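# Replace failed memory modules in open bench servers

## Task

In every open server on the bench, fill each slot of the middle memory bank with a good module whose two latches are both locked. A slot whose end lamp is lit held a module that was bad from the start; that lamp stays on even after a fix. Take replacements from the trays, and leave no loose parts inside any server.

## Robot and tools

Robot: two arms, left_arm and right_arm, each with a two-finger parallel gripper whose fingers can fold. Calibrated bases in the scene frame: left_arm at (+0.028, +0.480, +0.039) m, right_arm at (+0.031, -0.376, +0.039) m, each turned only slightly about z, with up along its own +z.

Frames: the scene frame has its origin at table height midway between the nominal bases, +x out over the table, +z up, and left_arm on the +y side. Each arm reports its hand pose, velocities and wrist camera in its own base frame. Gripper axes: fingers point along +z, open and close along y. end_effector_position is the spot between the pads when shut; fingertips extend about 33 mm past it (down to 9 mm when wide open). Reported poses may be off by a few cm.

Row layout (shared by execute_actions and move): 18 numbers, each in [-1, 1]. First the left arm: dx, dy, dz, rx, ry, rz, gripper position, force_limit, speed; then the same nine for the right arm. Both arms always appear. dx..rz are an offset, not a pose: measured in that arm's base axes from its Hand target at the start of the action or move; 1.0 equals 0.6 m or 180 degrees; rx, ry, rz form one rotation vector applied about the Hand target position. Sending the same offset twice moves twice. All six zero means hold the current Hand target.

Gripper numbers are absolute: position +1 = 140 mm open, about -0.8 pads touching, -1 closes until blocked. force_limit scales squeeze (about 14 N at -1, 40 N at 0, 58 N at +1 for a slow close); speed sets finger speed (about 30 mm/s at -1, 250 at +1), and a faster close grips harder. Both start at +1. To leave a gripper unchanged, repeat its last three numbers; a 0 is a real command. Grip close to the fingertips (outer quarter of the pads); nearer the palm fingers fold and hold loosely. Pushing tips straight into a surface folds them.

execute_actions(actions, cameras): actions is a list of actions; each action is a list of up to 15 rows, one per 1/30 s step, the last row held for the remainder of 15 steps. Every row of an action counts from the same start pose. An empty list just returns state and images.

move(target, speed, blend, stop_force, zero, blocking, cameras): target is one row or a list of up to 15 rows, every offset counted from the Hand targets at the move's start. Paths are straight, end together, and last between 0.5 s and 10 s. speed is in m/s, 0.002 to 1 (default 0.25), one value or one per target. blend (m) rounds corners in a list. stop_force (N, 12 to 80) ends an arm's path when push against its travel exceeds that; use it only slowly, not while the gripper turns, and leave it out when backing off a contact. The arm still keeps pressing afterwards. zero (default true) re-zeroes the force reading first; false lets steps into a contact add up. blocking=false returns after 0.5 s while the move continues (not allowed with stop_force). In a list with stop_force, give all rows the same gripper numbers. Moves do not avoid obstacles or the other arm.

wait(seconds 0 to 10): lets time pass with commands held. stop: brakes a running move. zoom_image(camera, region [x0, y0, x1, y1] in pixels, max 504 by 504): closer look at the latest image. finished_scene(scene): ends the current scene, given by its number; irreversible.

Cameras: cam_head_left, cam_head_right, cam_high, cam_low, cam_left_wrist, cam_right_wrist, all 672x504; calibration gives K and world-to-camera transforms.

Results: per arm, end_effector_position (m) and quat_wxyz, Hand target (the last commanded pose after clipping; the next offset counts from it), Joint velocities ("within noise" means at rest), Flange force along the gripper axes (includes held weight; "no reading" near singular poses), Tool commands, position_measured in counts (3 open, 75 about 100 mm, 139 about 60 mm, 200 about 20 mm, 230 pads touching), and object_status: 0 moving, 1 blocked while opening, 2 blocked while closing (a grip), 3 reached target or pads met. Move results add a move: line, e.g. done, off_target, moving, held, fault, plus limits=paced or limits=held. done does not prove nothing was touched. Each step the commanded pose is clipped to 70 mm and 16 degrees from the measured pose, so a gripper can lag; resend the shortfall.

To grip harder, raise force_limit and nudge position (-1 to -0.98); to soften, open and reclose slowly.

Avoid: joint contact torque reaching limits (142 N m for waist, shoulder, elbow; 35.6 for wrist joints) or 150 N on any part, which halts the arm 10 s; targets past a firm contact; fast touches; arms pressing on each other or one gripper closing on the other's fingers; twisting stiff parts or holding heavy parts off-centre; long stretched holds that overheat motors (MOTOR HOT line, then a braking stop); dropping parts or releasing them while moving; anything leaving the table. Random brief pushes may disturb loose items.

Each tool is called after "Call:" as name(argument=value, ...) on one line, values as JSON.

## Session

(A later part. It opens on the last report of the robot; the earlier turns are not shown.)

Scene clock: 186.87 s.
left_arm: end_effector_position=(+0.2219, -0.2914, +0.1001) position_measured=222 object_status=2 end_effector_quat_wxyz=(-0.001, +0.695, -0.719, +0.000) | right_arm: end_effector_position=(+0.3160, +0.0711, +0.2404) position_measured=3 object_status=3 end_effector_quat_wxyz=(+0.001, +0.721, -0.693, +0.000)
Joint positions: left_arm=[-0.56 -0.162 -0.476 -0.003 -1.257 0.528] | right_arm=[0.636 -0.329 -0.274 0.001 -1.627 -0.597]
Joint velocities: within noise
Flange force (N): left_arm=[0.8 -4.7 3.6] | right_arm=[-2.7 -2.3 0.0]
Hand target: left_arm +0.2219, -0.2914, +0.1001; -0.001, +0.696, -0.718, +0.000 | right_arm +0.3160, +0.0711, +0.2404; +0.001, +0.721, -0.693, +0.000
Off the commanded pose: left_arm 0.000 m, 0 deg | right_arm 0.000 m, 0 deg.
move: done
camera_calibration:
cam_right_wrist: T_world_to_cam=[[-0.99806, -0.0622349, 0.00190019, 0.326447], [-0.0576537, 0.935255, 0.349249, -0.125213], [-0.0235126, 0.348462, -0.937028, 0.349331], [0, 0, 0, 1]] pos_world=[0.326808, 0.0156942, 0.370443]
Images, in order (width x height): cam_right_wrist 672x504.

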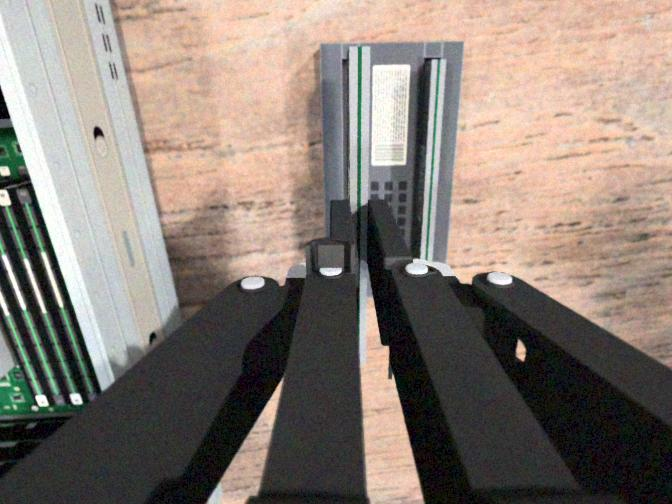

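Call:
move(target=[0,0,-0.0933,0,0,0,-1,0,-1,0,0,0,0,0,0,1,1,1], speed=0.1, cameras=["cam_right_wrist"])

Call:
zoom_image(camera="cam_right_wrist", region=[260, 0, 560, 240])

Scene clock: 199.00 s.
left_arm: end_effector_position=(+0.2220, -0.2913, +0.0441) position_measured=222 object_status=2 end_effector_quat_wxyz=(-0.001, +0.696, -0.718, +0.000) | right_arm: end_effector_position=(+0.3160, +0.0711, +0.2404) position_measured=3 object_status=3 end_effector_quat_wxyz=(+0.001, +0.721, -0.693, +0.000)
Joint positions: left_arm=[-0.559 -0.103 -0.565 -0.003 -1.108 0.528] | right_arm=[0.636 -0.329 -0.274 0.001 -1.627 -0.597]
Joint velocities: within noise
Flange force (N): left_arm=[0.8 -4.6 4.6] | right_arm=[-2.8 -2.0 0.0]
Hand target: left_arm +0.2219, -0.2914, +0.0441; -0.001, +0.696, -0.718, +0.000 | right_arm +0.3160, +0.0711, +0.2404; +0.001, +0.721, -0.693, +0.000
Off the commanded pose: left_arm 0.000 m, 0 deg | right_arm 0.000 m, 0 deg.
move: done
camera_calibration:
cam_right_wrist: T_world_to_cam=[[-0.99806, -0.0622349, 0.00190019, 0.326447], [-0.0576537, 0.935255, 0.349249, -0.125213], [-0.0235126, 0.348462, -0.937028, 0.349331], [0, 0, 0, 1]] pos_world=[0.326808, 0.0156942, 0.370443]
Images, in order (width x height): cam_right_wrist 672x504.

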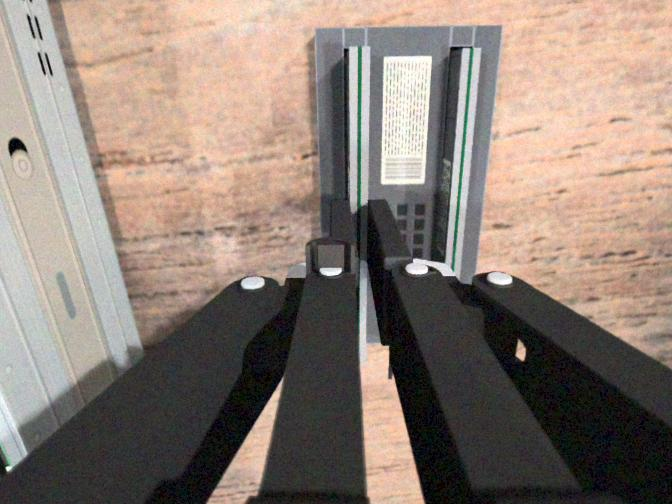

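Scaled by 1.680.

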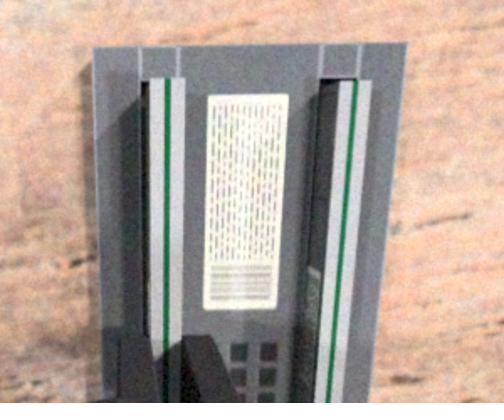

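Call:
move(target=[[0,-0.0037,0,0,0,0,-1,0,-1,0,0,0,0,0,0,1,1,1],[0,-0.0037,-0.035,0,0,0,-1,0,-1,0,0,0,0,0,0,1,1,1]], speed=0.015, stop_force=12, cameras=["cam_right_wrist"])

Call:
zoom_image(camera="cam_right_wrist", region=[260, 0, 560, 240])

Scene clock: 221.73 s.
left_arm: end_effector_position=(+0.2220, -0.2936, +0.0270) position_measured=222 object_status=2 end_effector_quat_wxyz=(-0.001, +0.696, -0.718, +0.000) | right_arm: end_effector_position=(+0.3160, +0.0711, +0.2404) position_measured=3 object_status=3 end_effector_quat_wxyz=(+0.001, +0.721, -0.693, +0.000)
Joint positions: left_arm=[-0.565 -0.074 -0.585 -0.003 -1.06 0.534] | right_arm=[0.636 -0.329 -0.274 0.001 -1.627 -0.597]
Joint velocities: within noise
Flange force (N): left_arm=[-8.5 -3.4 -43.4] | right_arm=[-2.4 -1.8 0.2]
Hand target: left_arm +0.2220, -0.2936, +0.0270; -0.001, +0.696, -0.718, +0.000 (not the last commanded pose) | right_arm +0.3160, +0.0711, +0.2404; +0.001, +0.721, -0.693, +0.000
Off the commanded pose: left_arm 0.004 m, 0 deg | right_arm 0.000 m, 0 deg.
move: contact (left_arm); path passed 1 of 2 targets
camera_calibration:
cam_right_wrist: T_world_to_cam=[[-0.99806, -0.0622349, 0.00190019, 0.326447], [-0.0576537, 0.935255, 0.349249, -0.125213], [-0.0235126, 0.348462, -0.937028, 0.349331], [0, 0, 0, 1]] pos_world=[0.326808, 0.0156942, 0.370443]
Images, in order (width x height): cam_right_wrist 672x504.

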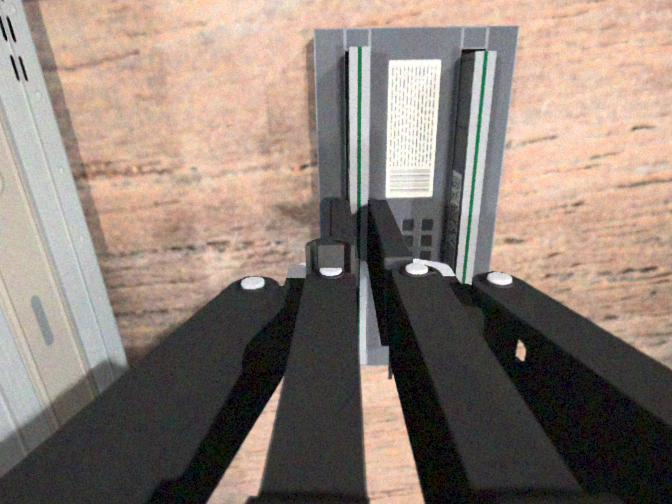

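Scaled by 1.680.

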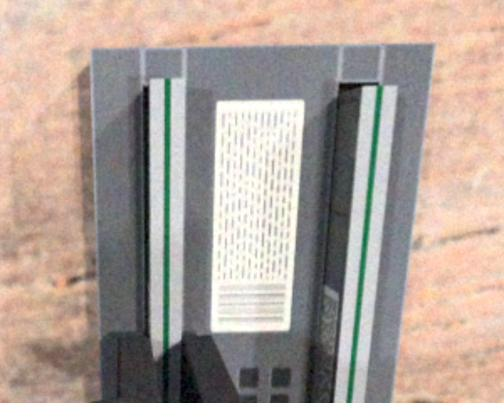

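Call:
move(target=[0,0.0005,0.008,0,0,0,-1,0,-1,0,0,0,0,0,0,1,1,1], speed=0.03, cameras=[])

Call:
move(target=[[0,0.002,0,0,0,0,-1,0,-1,0,0,0,0,0,0,1,1,1],[0,0.002,-0.03,0,0,0,-1,0,-1,0,0,0,0,0,0,1,1,1]], speed=0.015, stop_force=12, cameras=["cam_head_left"])

Call:
zoom_image(camera="cam_head_left", region=[350, 240, 550, 440])

Scene clock: 237.97 s.
left_arm: end_effector_position=(+0.2220, -0.2933, +0.0318) position_measured=222 object_status=2 end_effector_quat_wxyz=(-0.001, +0.696, -0.718, +0.000) | right_arm: end_effector_position=(+0.3160, +0.0711, +0.2404) position_measured=3 object_status=3 end_effector_quat_wxyz=(+0.001, +0.721, -0.693, +0.000)
Joint positions: left_arm=[-0.564 -0.082 -0.579 -0.003 -1.074 0.533] | right_arm=[0.636 -0.329 -0.274 0.001 -1.627 -0.597]
Joint velocities: within noise
Flange force (N): left_arm=[0.8 -4.8 4.2] | right_arm=[-3.1 -1.8 0.0]
Hand target: left_arm +0.2220, -0.2933, +0.0318; -0.001, +0.696, -0.718, +0.000 | right_arm +0.3160, +0.0711, +0.2404; +0.001, +0.721, -0.693, +0.000
Off the commanded pose: left_arm 0.000 m, 0 deg | right_arm 0.000 m, 0 deg.
move: done
No camera images: "cameras" was empty.

Scene clock: 238.93 s.
left_arm: end_effector_position=(+0.2221, -0.2922, +0.0271) position_measured=222 object_status=2 end_effector_quat_wxyz=(-0.001, +0.696, -0.718, +0.000) | right_arm: end_effector_position=(+0.3160, +0.0711, +0.2404) position_measured=3 object_status=3 end_effector_quat_wxyz=(+0.001, +0.721, -0.693, +0.000)
Joint positions: left_arm=[-0.561 -0.078 -0.587 -0.003 -1.06 0.53] | right_arm=[0.636 -0.329 -0.274 0.001 -1.627 -0.597]
Joint velocities: within noise
Flange force (N): left_arm=[-9.9 -1.6 -42.8] | right_arm=[-2.7 -2.0 0.2]
Hand target: left_arm +0.2221, -0.2922, +0.0271; -0.001, +0.696, -0.718, +0.000 (not the last commanded pose) | right_arm +0.3160, +0.0711, +0.2404; +0.001, +0.721, -0.693, +0.000
Off the commanded pose: left_arm 0.013 m, 0 deg | right_arm 0.000 m, 0 deg.
move: contact (left_arm); path passed 1 of 2 targets
Images, in order (width x height): cam_head_left 672x504.

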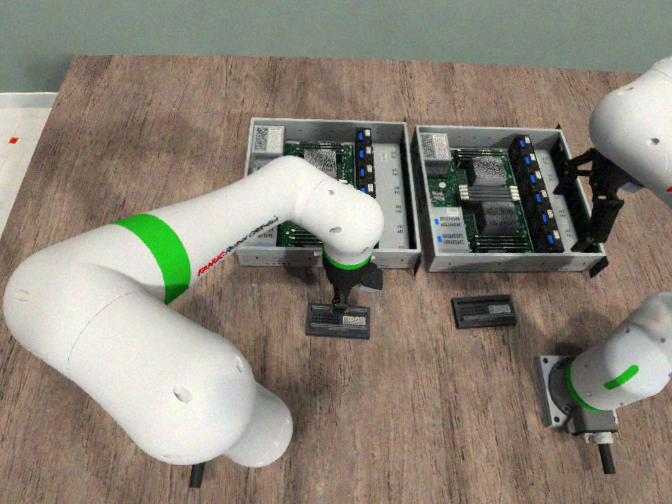

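Scaled by 2.520.

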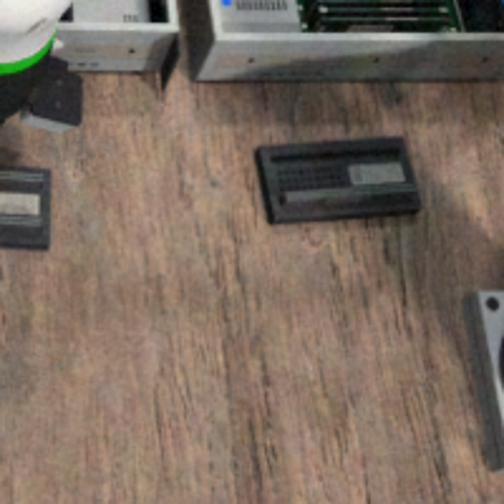

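Call:
move(target=[0,0,0.003,0,0,0,-1,0,-1,0,0,0,0,0,0,1,1,1], speed=0.03, cameras=[])

Call:
move(target=[[0,0,0,0,0,0,-0.55,0,-1,0,0,0,0,0,0,1,1,1],[0,0,0.06,0,0,0,-0.5,0,-1,0,0,0,0,0,0,1,1,1],[-0.075,-0.004,0.06,0,0,0,-0.5,0,-1,0,0,0,0,0,0,1,1,1]], speed=0.12, cameras=["cam_right_wrist"])

Call:
zoom_image(camera="cam_right_wrist", region=[180, 20, 520, 360])

Scene clock: 249.77 s.
left_arm: end_effector_position=(+0.2221, -0.2922, +0.0289) position_measured=222 object_status=2 end_effector_quat_wxyz=(-0.001, +0.696, -0.718, +0.000) | right_arm: end_effector_position=(+0.3160, +0.0711, +0.2404) position_measured=3 object_status=3 end_effector_quat_wxyz=(+0.001, +0.721, -0.693, +0.000)
Joint positions: left_arm=[-0.561 -0.08 -0.585 -0.003 -1.065 0.53] | right_arm=[0.636 -0.329 -0.274 0.001 -1.627 -0.597]
Joint velocities: within noise
Flange force (N): left_arm=[0.7 -4.6 4.4] | right_arm=[-2.9 -2.1 0.2]
Hand target: left_arm +0.2221, -0.2922, +0.0289; -0.001, +0.696, -0.718, +0.000 | right_arm +0.3160, +0.0711, +0.2404; +0.001, +0.721, -0.693, +0.000
Off the commanded pose: left_arm 0.000 m, 0 deg | right_arm 0.000 m, 0 deg.
move: done
No camera images: "cameras" was empty.

Scene clock: 252.57 s.
left_arm: end_effector_position=(+0.1771, -0.2946, +0.0649) position_measured=192 object_status=3 end_effector_quat_wxyz=(-0.001, +0.696, -0.718, +0.000) | right_arm: end_effector_position=(+0.3160, +0.0711, +0.2404) position_measured=3 object_status=3 end_effector_quat_wxyz=(+0.001, +0.721, -0.693, +0.000)
Joint positions: left_arm=[-0.644 -0.192 -0.588 -0.003 -1.175 0.613] | right_arm=[0.636 -0.329 -0.274 0.001 -1.627 -0.597]
Joint velocities: within noise
Flange force (N): left_arm=[1.1 -4.6 3.8] | right_arm=[-2.8 -2.2 0.1]
Hand target: left_arm +0.1771, -0.2946, +0.0649; -0.001, +0.696, -0.718, +0.000 | right_arm +0.3160, +0.0711, +0.2404; +0.001, +0.721, -0.693, +0.000
Off the commanded pose: left_arm 0.000 m, 0 deg | right_arm 0.000 m, 0 deg.
move: done
camera_calibration:
cam_right_wrist: T_world_to_cam=[[-0.99806, -0.0622349, 0.00190019, 0.326447], [-0.0576537, 0.935255, 0.349249, -0.125213], [-0.0235126, 0.348462, -0.937028, 0.349331], [0, 0, 0, 1]] pos_world=[0.326808, 0.0156942, 0.370443]
Images, in order (width x height): cam_right_wrist 672x504.

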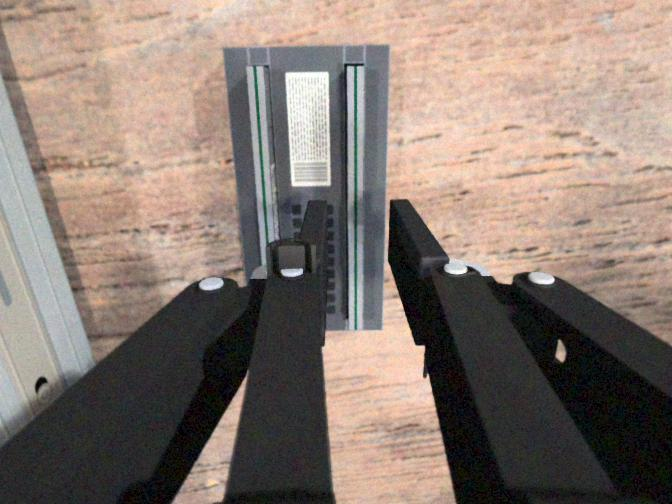

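Scaled by 1.482.

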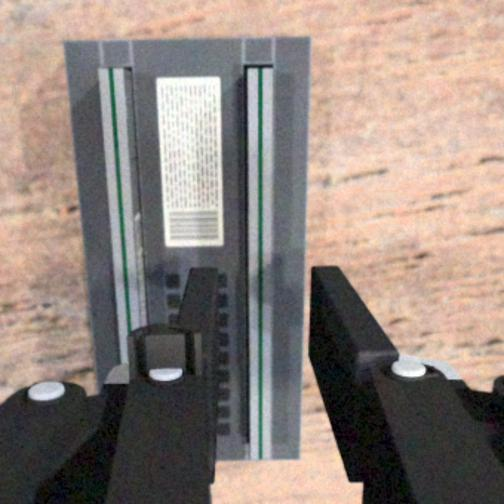

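Call:
move(target=[[0.0012,0.0063,0,0,0,0,-0.5,0,-1,0,0,0,0,0,0,1,1,1],[0.0012,0.0063,-0.0781,0,0,0,-0.5,0,-1,0,0,0,0,0,0,1,1,1]], speed=0.06, cameras=[])

Call:
execute_actions(actions=[[[0,0,0,0,0,0,-1,0,-1,0,0,0,0,0,0,1,1,1]]], cameras=[])

Call:
wait(seconds=1.2, cameras=["cam_right_wrist"])

Scene clock: 265.50 s.
left_arm: end_effector_position=(+0.1778, -0.2908, +0.0180) position_measured=192 object_status=3 end_effector_quat_wxyz=(-0.001, +0.696, -0.718, +0.000) | right_arm: end_effector_position=(+0.3160, +0.0711, +0.2404) position_measured=3 object_status=3 end_effector_quat_wxyz=(+0.001, +0.721, -0.693, +0.000)
Joint positions: left_arm=[-0.633 -0.137 -0.664 -0.003 -1.043 0.603] | right_arm=[0.636 -0.329 -0.274 0.001 -1.627 -0.597]
Joint velocities: within noise
Flange force (N): left_arm=[1.2 -4.5 4.7] | right_arm=[-2.6 -2.1 0.1]
Hand target: left_arm +0.1778, -0.2908, +0.0180; -0.001, +0.696, -0.718, +0.000 | right_arm +0.3160, +0.0711, +0.2404; +0.001, +0.721, -0.693, +0.000
Off the commanded pose: left_arm 0.000 m, 0 deg | right_arm 0.000 m, 0 deg.
move: done
No camera images: "cameras" was empty.

Scene clock: 266.57 s.
left_arm: end_effector_position=(+0.1778, -0.2908, +0.0180) position_measured=221 object_status=0 end_effector_quat_wxyz=(-0.001, +0.696, -0.718, +0.000) | right_arm: end_effector_position=(+0.3160, +0.0711, +0.2404) position_measured=3 object_status=3 end_effector_quat_wxyz=(+0.001, +0.721, -0.693, +0.000)
Joint positions: left_arm=[-0.633 -0.137 -0.664 -0.003 -1.043 0.603] | right_arm=[0.636 -0.329 -0.274 0.001 -1.627 -0.597]
Joint velocities: within noise
Flange force (N): left_arm=[-3.6 -3.5 -13.6] | right_arm=[-2.7 -1.9 0.3]
Hand target: left_arm +0.1778, -0.2908, +0.0180; -0.001, +0.696, -0.718, +0.000 | right_arm +0.3160, +0.0711, +0.2404; +0.001, +0.721, -0.693, +0.000
Off the commanded pose: left_arm 0.000 m, 0 deg | right_arm 0.000 m, 0 deg.
No camera images: "cameras" was empty.

Scene clock: 267.77 s.
left_arm: end_effector_position=(+0.1778, -0.2908, +0.0180) position_measured=221 object_status=2 end_effector_quat_wxyz=(-0.001, +0.696, -0.718, +0.000) | right_arm: end_effector_position=(+0.3160, +0.0711, +0.2404) position_measured=3 object_status=3 end_effector_quat_wxyz=(+0.001, +0.721, -0.693, +0.000)
Joint positions: left_arm=[-0.633 -0.137 -0.664 -0.003 -1.043 0.603] | right_arm=[0.636 -0.329 -0.274 0.001 -1.627 -0.597]
Joint velocities: within noise
Flange force (N): left_arm=[-3.2 -3.7 -13.8] | right_arm=[-2.6 -2.0 0.2]
Hand target: left_arm +0.1778, -0.2908, +0.0180; -0.001, +0.696, -0.718, +0.000 | right_arm +0.3160, +0.0711, +0.2404; +0.001, +0.721, -0.693, +0.000
Tool commands: left_gripper/position=-1.0 left_gripper/force_limit=+0.0 left_gripper/speed=-1.0 right_gripper/position=+1.0 right_gripper/force_limit=+1.0 right_gripper/speed=+1.0
Off the commanded pose: left_arm 0.000 m, 0 deg | right_arm 0.000 m, 0 deg.
wait: 1.20 s; at rest by 0.17 s
camera_calibration:
cam_right_wrist: T_world_to_cam=[[-0.99806, -0.0622349, 0.00190019, 0.326447], [-0.0576537, 0.935255, 0.349249, -0.125213], [-0.0235126, 0.348462, -0.937028, 0.349331], [0, 0, 0, 1]] pos_world=[0.326808, 0.0156942, 0.370443]
Images, in order (width x height): cam_right_wrist 672x504.

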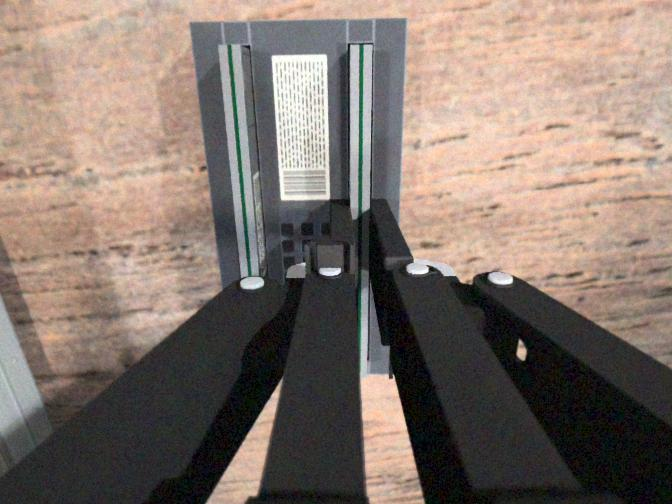

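Call:
move(target=[[0,0,0.05,0,0,0,-1,0,-1,0,0,0,0,0,0,1,1,1],[0,0,0.34,0,0,0,-1,0,-1,0,0,0,0,0,0,1,1,1],[0.5,0.1,0.36,0,0,0.0122,-1,0,-1,0,0,0,0,0,0,1,1,1]], speed=[0.08,0.25,0.3], blend=[0.02,0.03,0], cameras=["cam_low","cam_right_wrist"])

Call:
zoom_image(camera="cam_low", region=[200, 60, 420, 260])

Scene clock: 277.33 s.
left_arm: end_effector_position=(+0.4778, -0.2307, +0.2340) position_measured=221 object_status=2 end_effector_quat_wxyz=(-0.001, +0.709, -0.705, +0.000) | right_arm: end_effector_position=(+0.3160, +0.0711, +0.2404) position_measured=3 object_status=3 end_effector_quat_wxyz=(+0.001, +0.721, -0.693, +0.000)
Joint positions: left_arm=[-0.204 0.207 0.217 -0.002 -1.58 0.21] | right_arm=[0.636 -0.329 -0.274 0.001 -1.627 -0.597]
Joint velocities: within noise
Flange force (N): left_arm=[0.3 -4.8 2.3] | right_arm=[-3.0 -2.3 0.2]
Hand target: left_arm +0.4778, -0.2308, +0.2340; -0.001, +0.709, -0.705, +0.000 | right_arm +0.3160, +0.0711, +0.2404; +0.001, +0.721, -0.693, +0.000
Off the commanded pose: left_arm 0.000 m, 0 deg | right_arm 0.000 m, 0 deg.
move: done; blend cut to 0.015 m at target 1
camera_calibration:
cam_right_wrist: T_world_to_cam=[[-0.99806, -0.0622349, 0.00190019, 0.326447], [-0.0576537, 0.935255, 0.349249, -0.125213], [-0.0235126, 0.348462, -0.937028, 0.349331], [0, 0, 0, 1]] pos_world=[0.326808, 0.0156942, 0.370443]
Images, in order (width x height): cam_low 672x504, cam_right_wrist 672x504.

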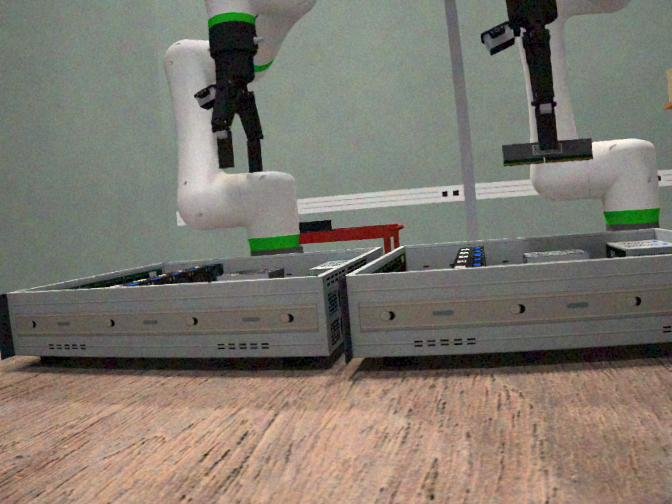

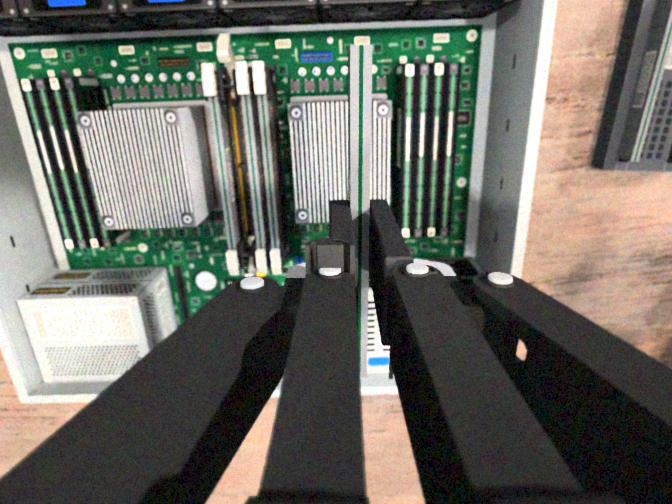

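Scaled by 2.291.

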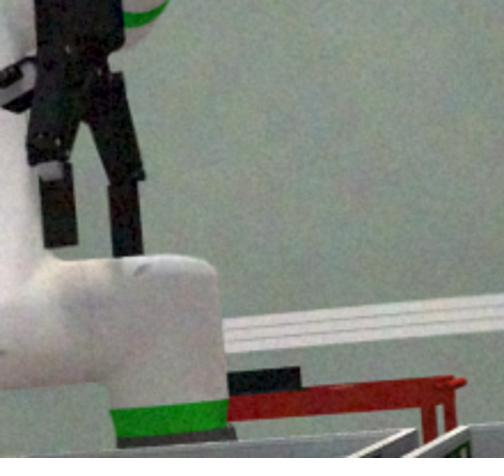

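Call:
zoom_image(camera="cam_low", region=[495, 125, 605, 185])

Scaled by 4.582.

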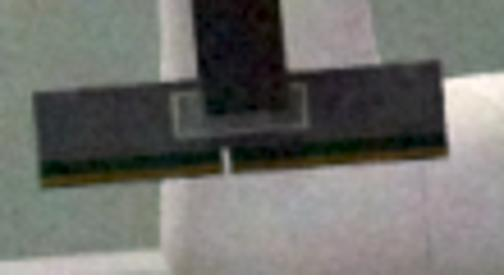

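Call:
move(target=[[0.1487,0.019,0,0,0,0.0027,-1,0,-1,0,0,0,0,0,0,1,1,1],[0.1487,0.019,-0.2483,0,0,0.0027,-1,0,-1,0,0,0,0,0,0,1,1,1]], speed=0.15, cameras=["cam_right_wrist"])

Call:
zoom_image(camera="cam_right_wrist", region=[240, 0, 480, 220])

Scene clock: 290.60 s.
left_arm: end_effector_position=(+0.5670, -0.2195, +0.0851) position_measured=221 object_status=2 end_effector_quat_wxyz=(-0.001, +0.712, -0.702, +0.000) | right_arm: end_effector_position=(+0.3160, +0.0711, +0.2404) position_measured=3 object_status=3 end_effector_quat_wxyz=(+0.001, +0.721, -0.693, +0.000)
Joint positions: left_arm=[-0.155 0.451 0.187 -0.002 -1.305 0.17] | right_arm=[0.636 -0.329 -0.274 0.001 -1.627 -0.597]
Joint velocities: within noise
Flange force (N): left_arm=[-0.7 -3.3 3.4] | right_arm=[-2.3 -2.1 0.1]
Hand target: left_arm +0.5670, -0.2194, +0.0850; -0.001, +0.712, -0.702, +0.000 | right_arm +0.3160, +0.0711, +0.2404; +0.001, +0.721, -0.693, +0.000
Off the commanded pose: left_arm 0.000 m, 0 deg | right_arm 0.000 m, 0 deg.
move: done
camera_calibration:
cam_right_wrist: T_world_to_cam=[[-0.99806, -0.0622349, 0.00190019, 0.326447], [-0.0576537, 0.935255, 0.349249, -0.125213], [-0.0235126, 0.348462, -0.937028, 0.349331], [0, 0, 0, 1]] pos_world=[0.326808, 0.0156942, 0.370443]
Images, in order (width x height): cam_right_wrist 672x504.

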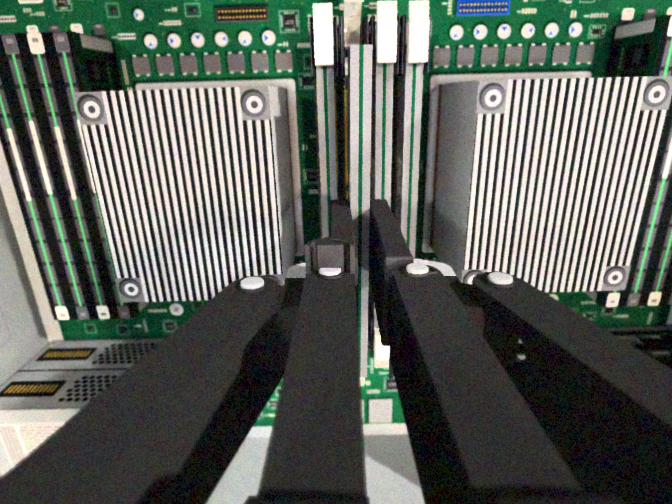

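Scaled by 2.100.

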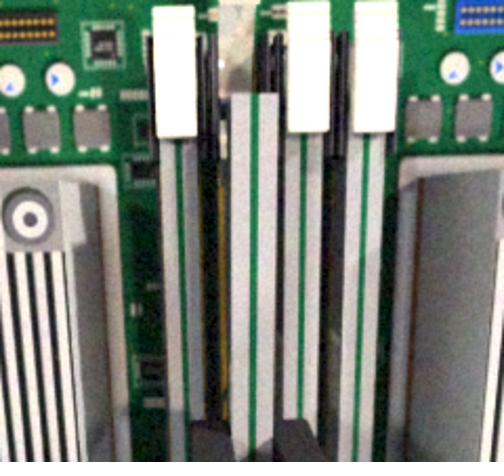

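Call:
move(target=[0.0005,0,-0.06,0,0,0,-1,0,-1,0,0,0,0,0,0,1,1,1], speed=0.015, stop_force=12, cameras=["cam_right_wrist"])

Call:
zoom_image(camera="cam_right_wrist", region=[240, 0, 480, 220])

Scene clock: 300.97 s.
left_arm: end_effector_position=(+0.5673, -0.2194, +0.0604) position_measured=221 object_status=2 end_effector_quat_wxyz=(-0.001, +0.712, -0.702, +0.000) | right_arm: end_effector_position=(+0.3160, +0.0711, +0.2404) position_measured=3 object_status=3 end_effector_quat_wxyz=(+0.001, +0.721, -0.693, +0.000)
Joint positions: left_arm=[-0.155 0.468 0.153 -0.002 -1.253 0.17] | right_arm=[0.636 -0.329 -0.274 0.001 -1.627 -0.597]
Joint velocities: within noise
Flange force (N): left_arm=[-6.5 10.4 -29.2] | right_arm=[-2.8 -1.8 0.2]
Hand target: left_arm +0.5672, -0.2194, +0.0604; -0.001, +0.712, -0.702, +0.000 (not the last commanded pose) | right_arm +0.3160, +0.0711, +0.2404; +0.001, +0.721, -0.693, +0.000
Off the commanded pose: left_arm 0.011 m, 0 deg | right_arm 0.000 m, 0 deg.
move: contact (left_arm)
camera_calibration:
cam_right_wrist: T_world_to_cam=[[-0.99806, -0.0622349, 0.00190019, 0.326447], [-0.0576537, 0.935255, 0.349249, -0.125213], [-0.0235126, 0.348462, -0.937028, 0.349331], [0, 0, 0, 1]] pos_world=[0.326808, 0.0156942, 0.370443]
Images, in order (width x height): cam_right_wrist 672x504.

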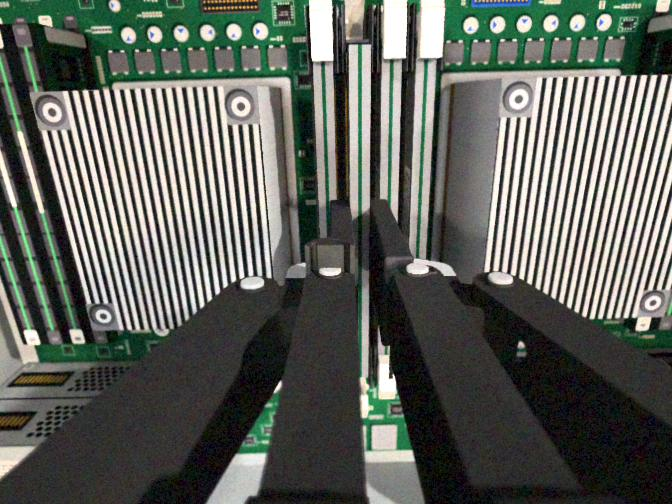

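Scaled by 2.100.

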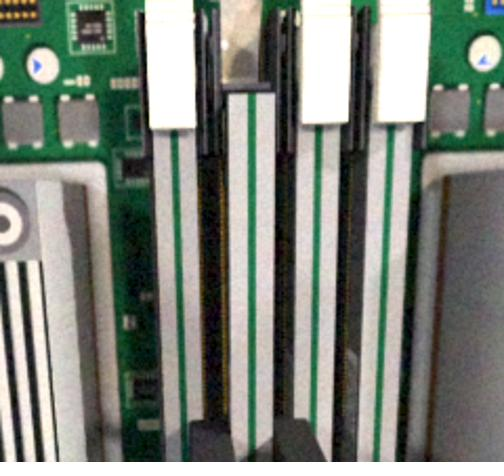

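As expected. Release and press.

Call:
move(target=[0,0,0.0015,0,0,0,-1,0,-1,0,0,0,0,0,0,1,1,1], speed=0.02, cameras=[])

Call:
move(target=[[0,0,0,0,0,0,-0.65,0,-1,0,0,0,0,0,0,1,1,1],[0,0,0.058,0,0,0,-0.65,0,-1,0,0,0,0,0,0,1,1,1],[0,0,0.058,0,0,0,-1,1,0,0,0,0,0,0,0,1,1,1]], speed=0.06, cameras=["cam_right_wrist"])

Call:
zoom_image(camera="cam_right_wrist", region=[200, 0, 560, 420])

Scene clock: 313.97 s.
left_arm: end_effector_position=(+0.5672, -0.2194, +0.0613) position_measured=221 object_status=2 end_effector_quat_wxyz=(-0.001, +0.712, -0.702, +0.000) | right_arm: end_effector_position=(+0.3160, +0.0711, +0.2404) position_measured=3 object_status=3 end_effector_quat_wxyz=(+0.001, +0.721, -0.693, +0.000)
Joint positions: left_arm=[-0.155 0.468 0.154 -0.002 -1.255 0.17] | right_arm=[0.636 -0.329 -0.274 0.001 -1.627 -0.597]
Joint velocities: within noise
Flange force (N): left_arm=[0.0 1.9 6.0] | right_arm=[-3.1 -2.1 -0.2]
Hand target: left_arm +0.5672, -0.2194, +0.0613; -0.001, +0.712, -0.702, +0.000 | right_arm +0.3160, +0.0711, +0.2404; +0.001, +0.721, -0.693, +0.000
Off the commanded pose: left_arm 0.000 m, 0 deg | right_arm 0.000 m, 0 deg.
move: done
No camera images: "cameras" was empty.

Scene clock: 315.87 s.
left_arm: end_effector_position=(+0.5672, -0.2194, +0.0961) position_measured=234 object_status=3 end_effector_quat_wxyz=(-0.001, +0.712, -0.702, +0.000) | right_arm: end_effector_position=(+0.3160, +0.0711, +0.2404) position_measured=3 object_status=3 end_effector_quat_wxyz=(+0.001, +0.721, -0.693, +0.000)
Joint positions: left_arm=[-0.155 0.444 0.204 -0.002 -1.329 0.17] | right_arm=[0.636 -0.329 -0.274 0.001 -1.627 -0.597]
Joint velocities: within noise
Flange force (N): left_arm=[-0.7 -3.4 3.1] | right_arm=[-2.5 -2.6 -0.2]
Hand target: left_arm +0.5672, -0.2194, +0.0961; -0.001, +0.712, -0.702, +0.000 | right_arm +0.3160, +0.0711, +0.2404; +0.001, +0.721, -0.693, +0.000
Off the commanded pose: left_arm 0.000 m, 0 deg | right_arm 0.000 m, 0 deg.
move: done
camera_calibration:
cam_right_wrist: T_world_to_cam=[[-0.99806, -0.0622349, 0.00190019, 0.326447], [-0.0576537, 0.935255, 0.349249, -0.125213], [-0.0235126, 0.348462, -0.937028, 0.349331], [0, 0, 0, 1]] pos_world=[0.326808, 0.0156942, 0.370443]
Images, in order (width x height): cam_right_wrist 672x504.

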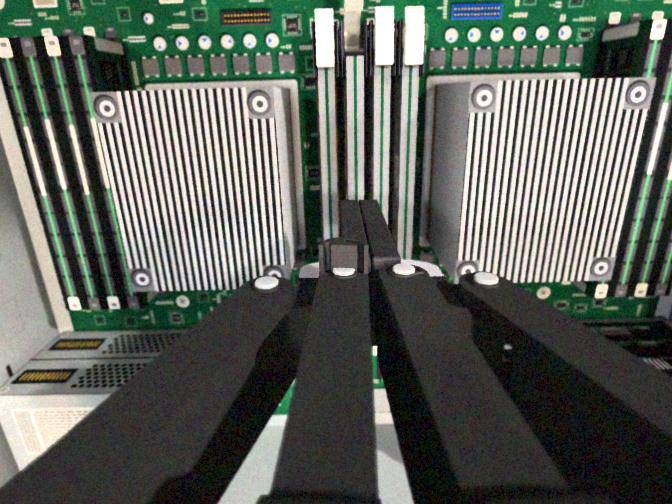

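Scaled by 1.200.

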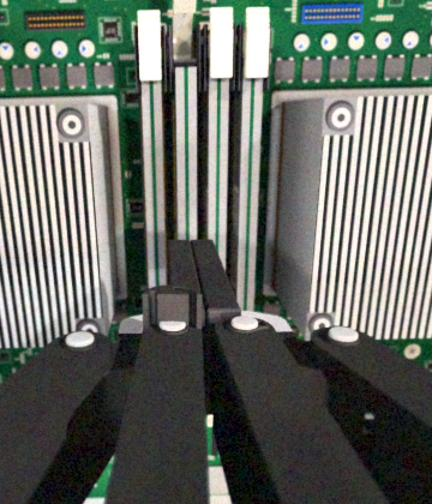

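Call:
move(target=[[0,0,-0.048,0,0,0,-1,1,0,0,0,0,0,0,0,1,1,1],[0,0,-0.068,0,0,0,-1,1,0,0,0,0,0,0,0,1,1,1]], speed=[0.04,0.01], stop_force=60, cameras=["cam_right_wrist"])

Call:
zoom_image(camera="cam_right_wrist", region=[200, 0, 560, 420])

Scene clock: 324.50 s.
left_arm: end_effector_position=(+0.5673, -0.2194, +0.0595) position_measured=234 object_status=3 end_effector_quat_wxyz=(-0.001, +0.712, -0.702, +0.000) | right_arm: end_effector_position=(+0.3160, +0.0711, +0.2404) position_measured=3 object_status=3 end_effector_quat_wxyz=(+0.001, +0.721, -0.693, +0.000)
Joint positions: left_arm=[-0.155 0.469 0.151 -0.002 -1.251 0.17] | right_arm=[0.636 -0.329 -0.274 0.001 -1.627 -0.597]
Joint velocities: within noise
Flange force (N): left_arm=[-10.8 4.0 -69.2] | right_arm=[-2.6 -2.0 0.1]
Hand target: left_arm +0.5673, -0.2194, +0.0595; -0.001, +0.712, -0.702, +0.000 (not the last commanded pose) | right_arm +0.3160, +0.0711, +0.2404; +0.001, +0.721, -0.693, +0.000
Off the commanded pose: left_arm 0.004 m, 0 deg | right_arm 0.000 m, 0 deg.
move: contact (left_arm); path passed 1 of 2 targets
camera_calibration:
cam_right_wrist: T_world_to_cam=[[-0.99806, -0.0622349, 0.00190019, 0.326447], [-0.0576537, 0.935255, 0.349249, -0.125213], [-0.0235126, 0.348462, -0.937028, 0.349331], [0, 0, 0, 1]] pos_world=[0.326808, 0.0156942, 0.370443]
Images, in order (width x height): cam_right_wrist 672x504.

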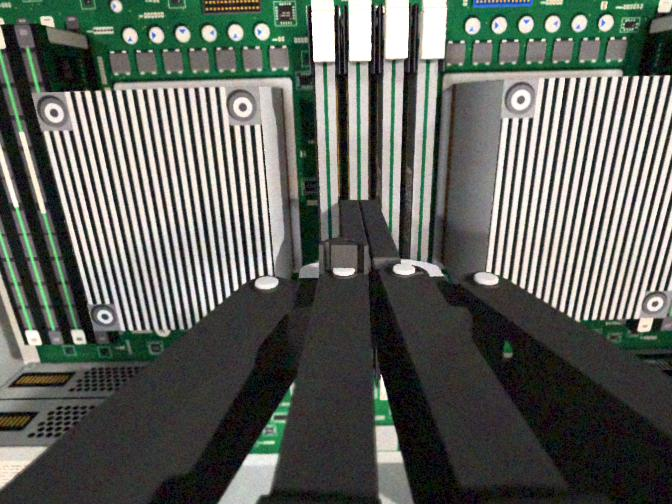

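Scaled by 1.200.

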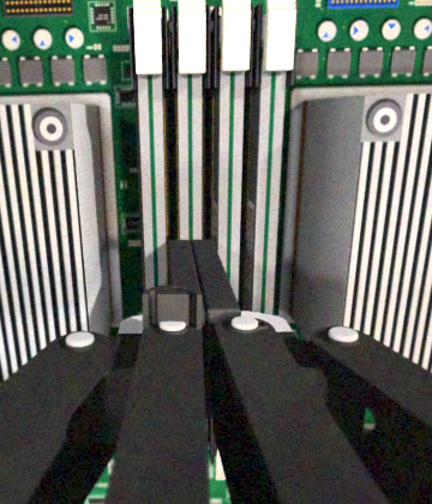

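Seated; far latch closed. Back off and verify.

Call:
move(target=[[0,0,0.2,0,0,0,-1,1,0,0,0,0,0,0,0,1,1,1],[-0.25,0,0.27,0,0,0,-1,1,0,0,0,0,0,0,0,1,1,1],[-0.55,-0.1,0.27,0,0,0,-1,1,0,0,0,0,0,0,0,1,1,1]], speed=[0.1,0.25,0.3], blend=[0.02,0.03,0], cameras=["cam_head_left","cam_head_right","cam_right_wrist"])

Call:
zoom_image(camera="cam_head_left", region=[260, 150, 380, 230])

Call:
zoom_image(camera="cam_head_right", region=[120, 130, 280, 230])

Scene clock: 335.97 s.
left_arm: end_effector_position=(+0.2373, -0.2794, +0.2215) position_measured=234 object_status=3 end_effector_quat_wxyz=(-0.001, +0.712, -0.702, +0.000) | right_arm: end_effector_position=(+0.3160, +0.0711, +0.2404) position_measured=3 object_status=3 end_effector_quat_wxyz=(+0.001, +0.721, -0.693, +0.000)
Joint positions: left_arm=[-0.507 -0.214 -0.231 -0.002 -1.553 0.521] | right_arm=[0.636 -0.329 -0.274 0.001 -1.627 -0.597]
Joint velocities: within noise
Flange force (N): left_arm=[0.2 -3.9 2.0] | right_arm=[-3.0 -1.7 0.2]
Hand target: left_arm +0.2373, -0.2794, +0.2215; -0.001, +0.712, -0.702, +0.000 | right_arm +0.3160, +0.0711, +0.2404; +0.001, +0.721, -0.693, +0.000
Off the commanded pose: left_arm 0.000 m, 0 deg | right_arm 0.000 m, 0 deg.
move: done
camera_calibration:
cam_right_wrist: T_world_to_cam=[[-0.99806, -0.0622349, 0.00190019, 0.326447], [-0.0576537, 0.935255, 0.349249, -0.125213], [-0.0235126, 0.348462, -0.937028, 0.349331], [0, 0, 0, 1]] pos_world=[0.326808, 0.0156942, 0.370443]
Images, in order (width x height): cam_head_left 672x504, cam_head_right 672x504, cam_right_wrist 672x504.

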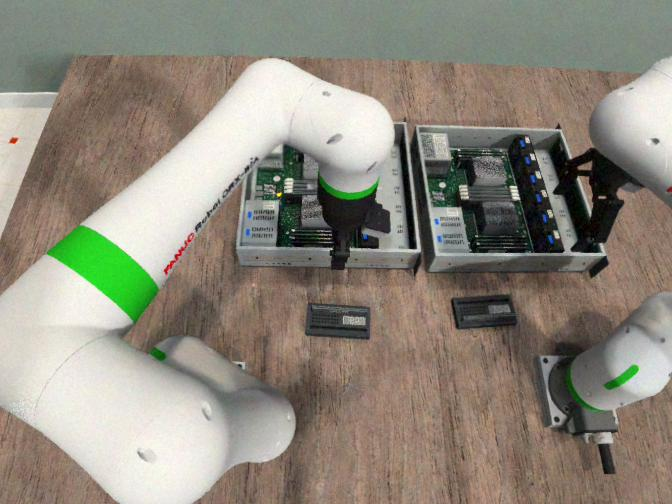

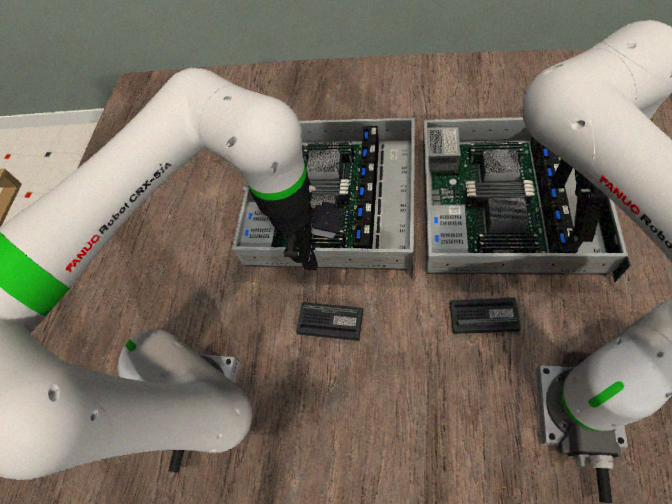

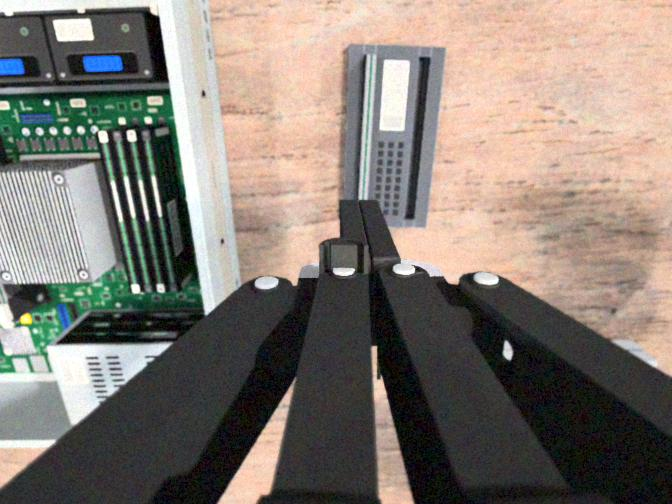

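Scaled by 4.200.

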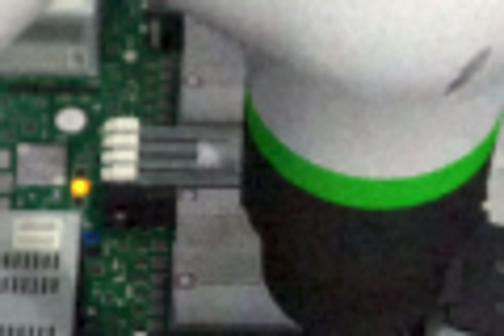

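Scaled by 3.150.

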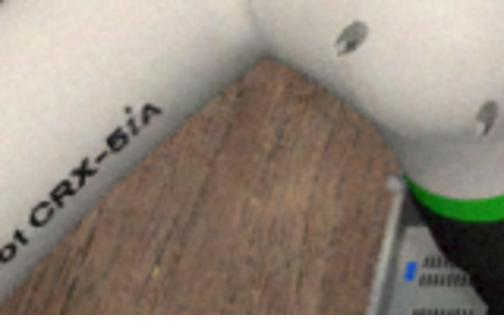

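Call:
finished_scene(scene=2)

The scene is finished: the task was done.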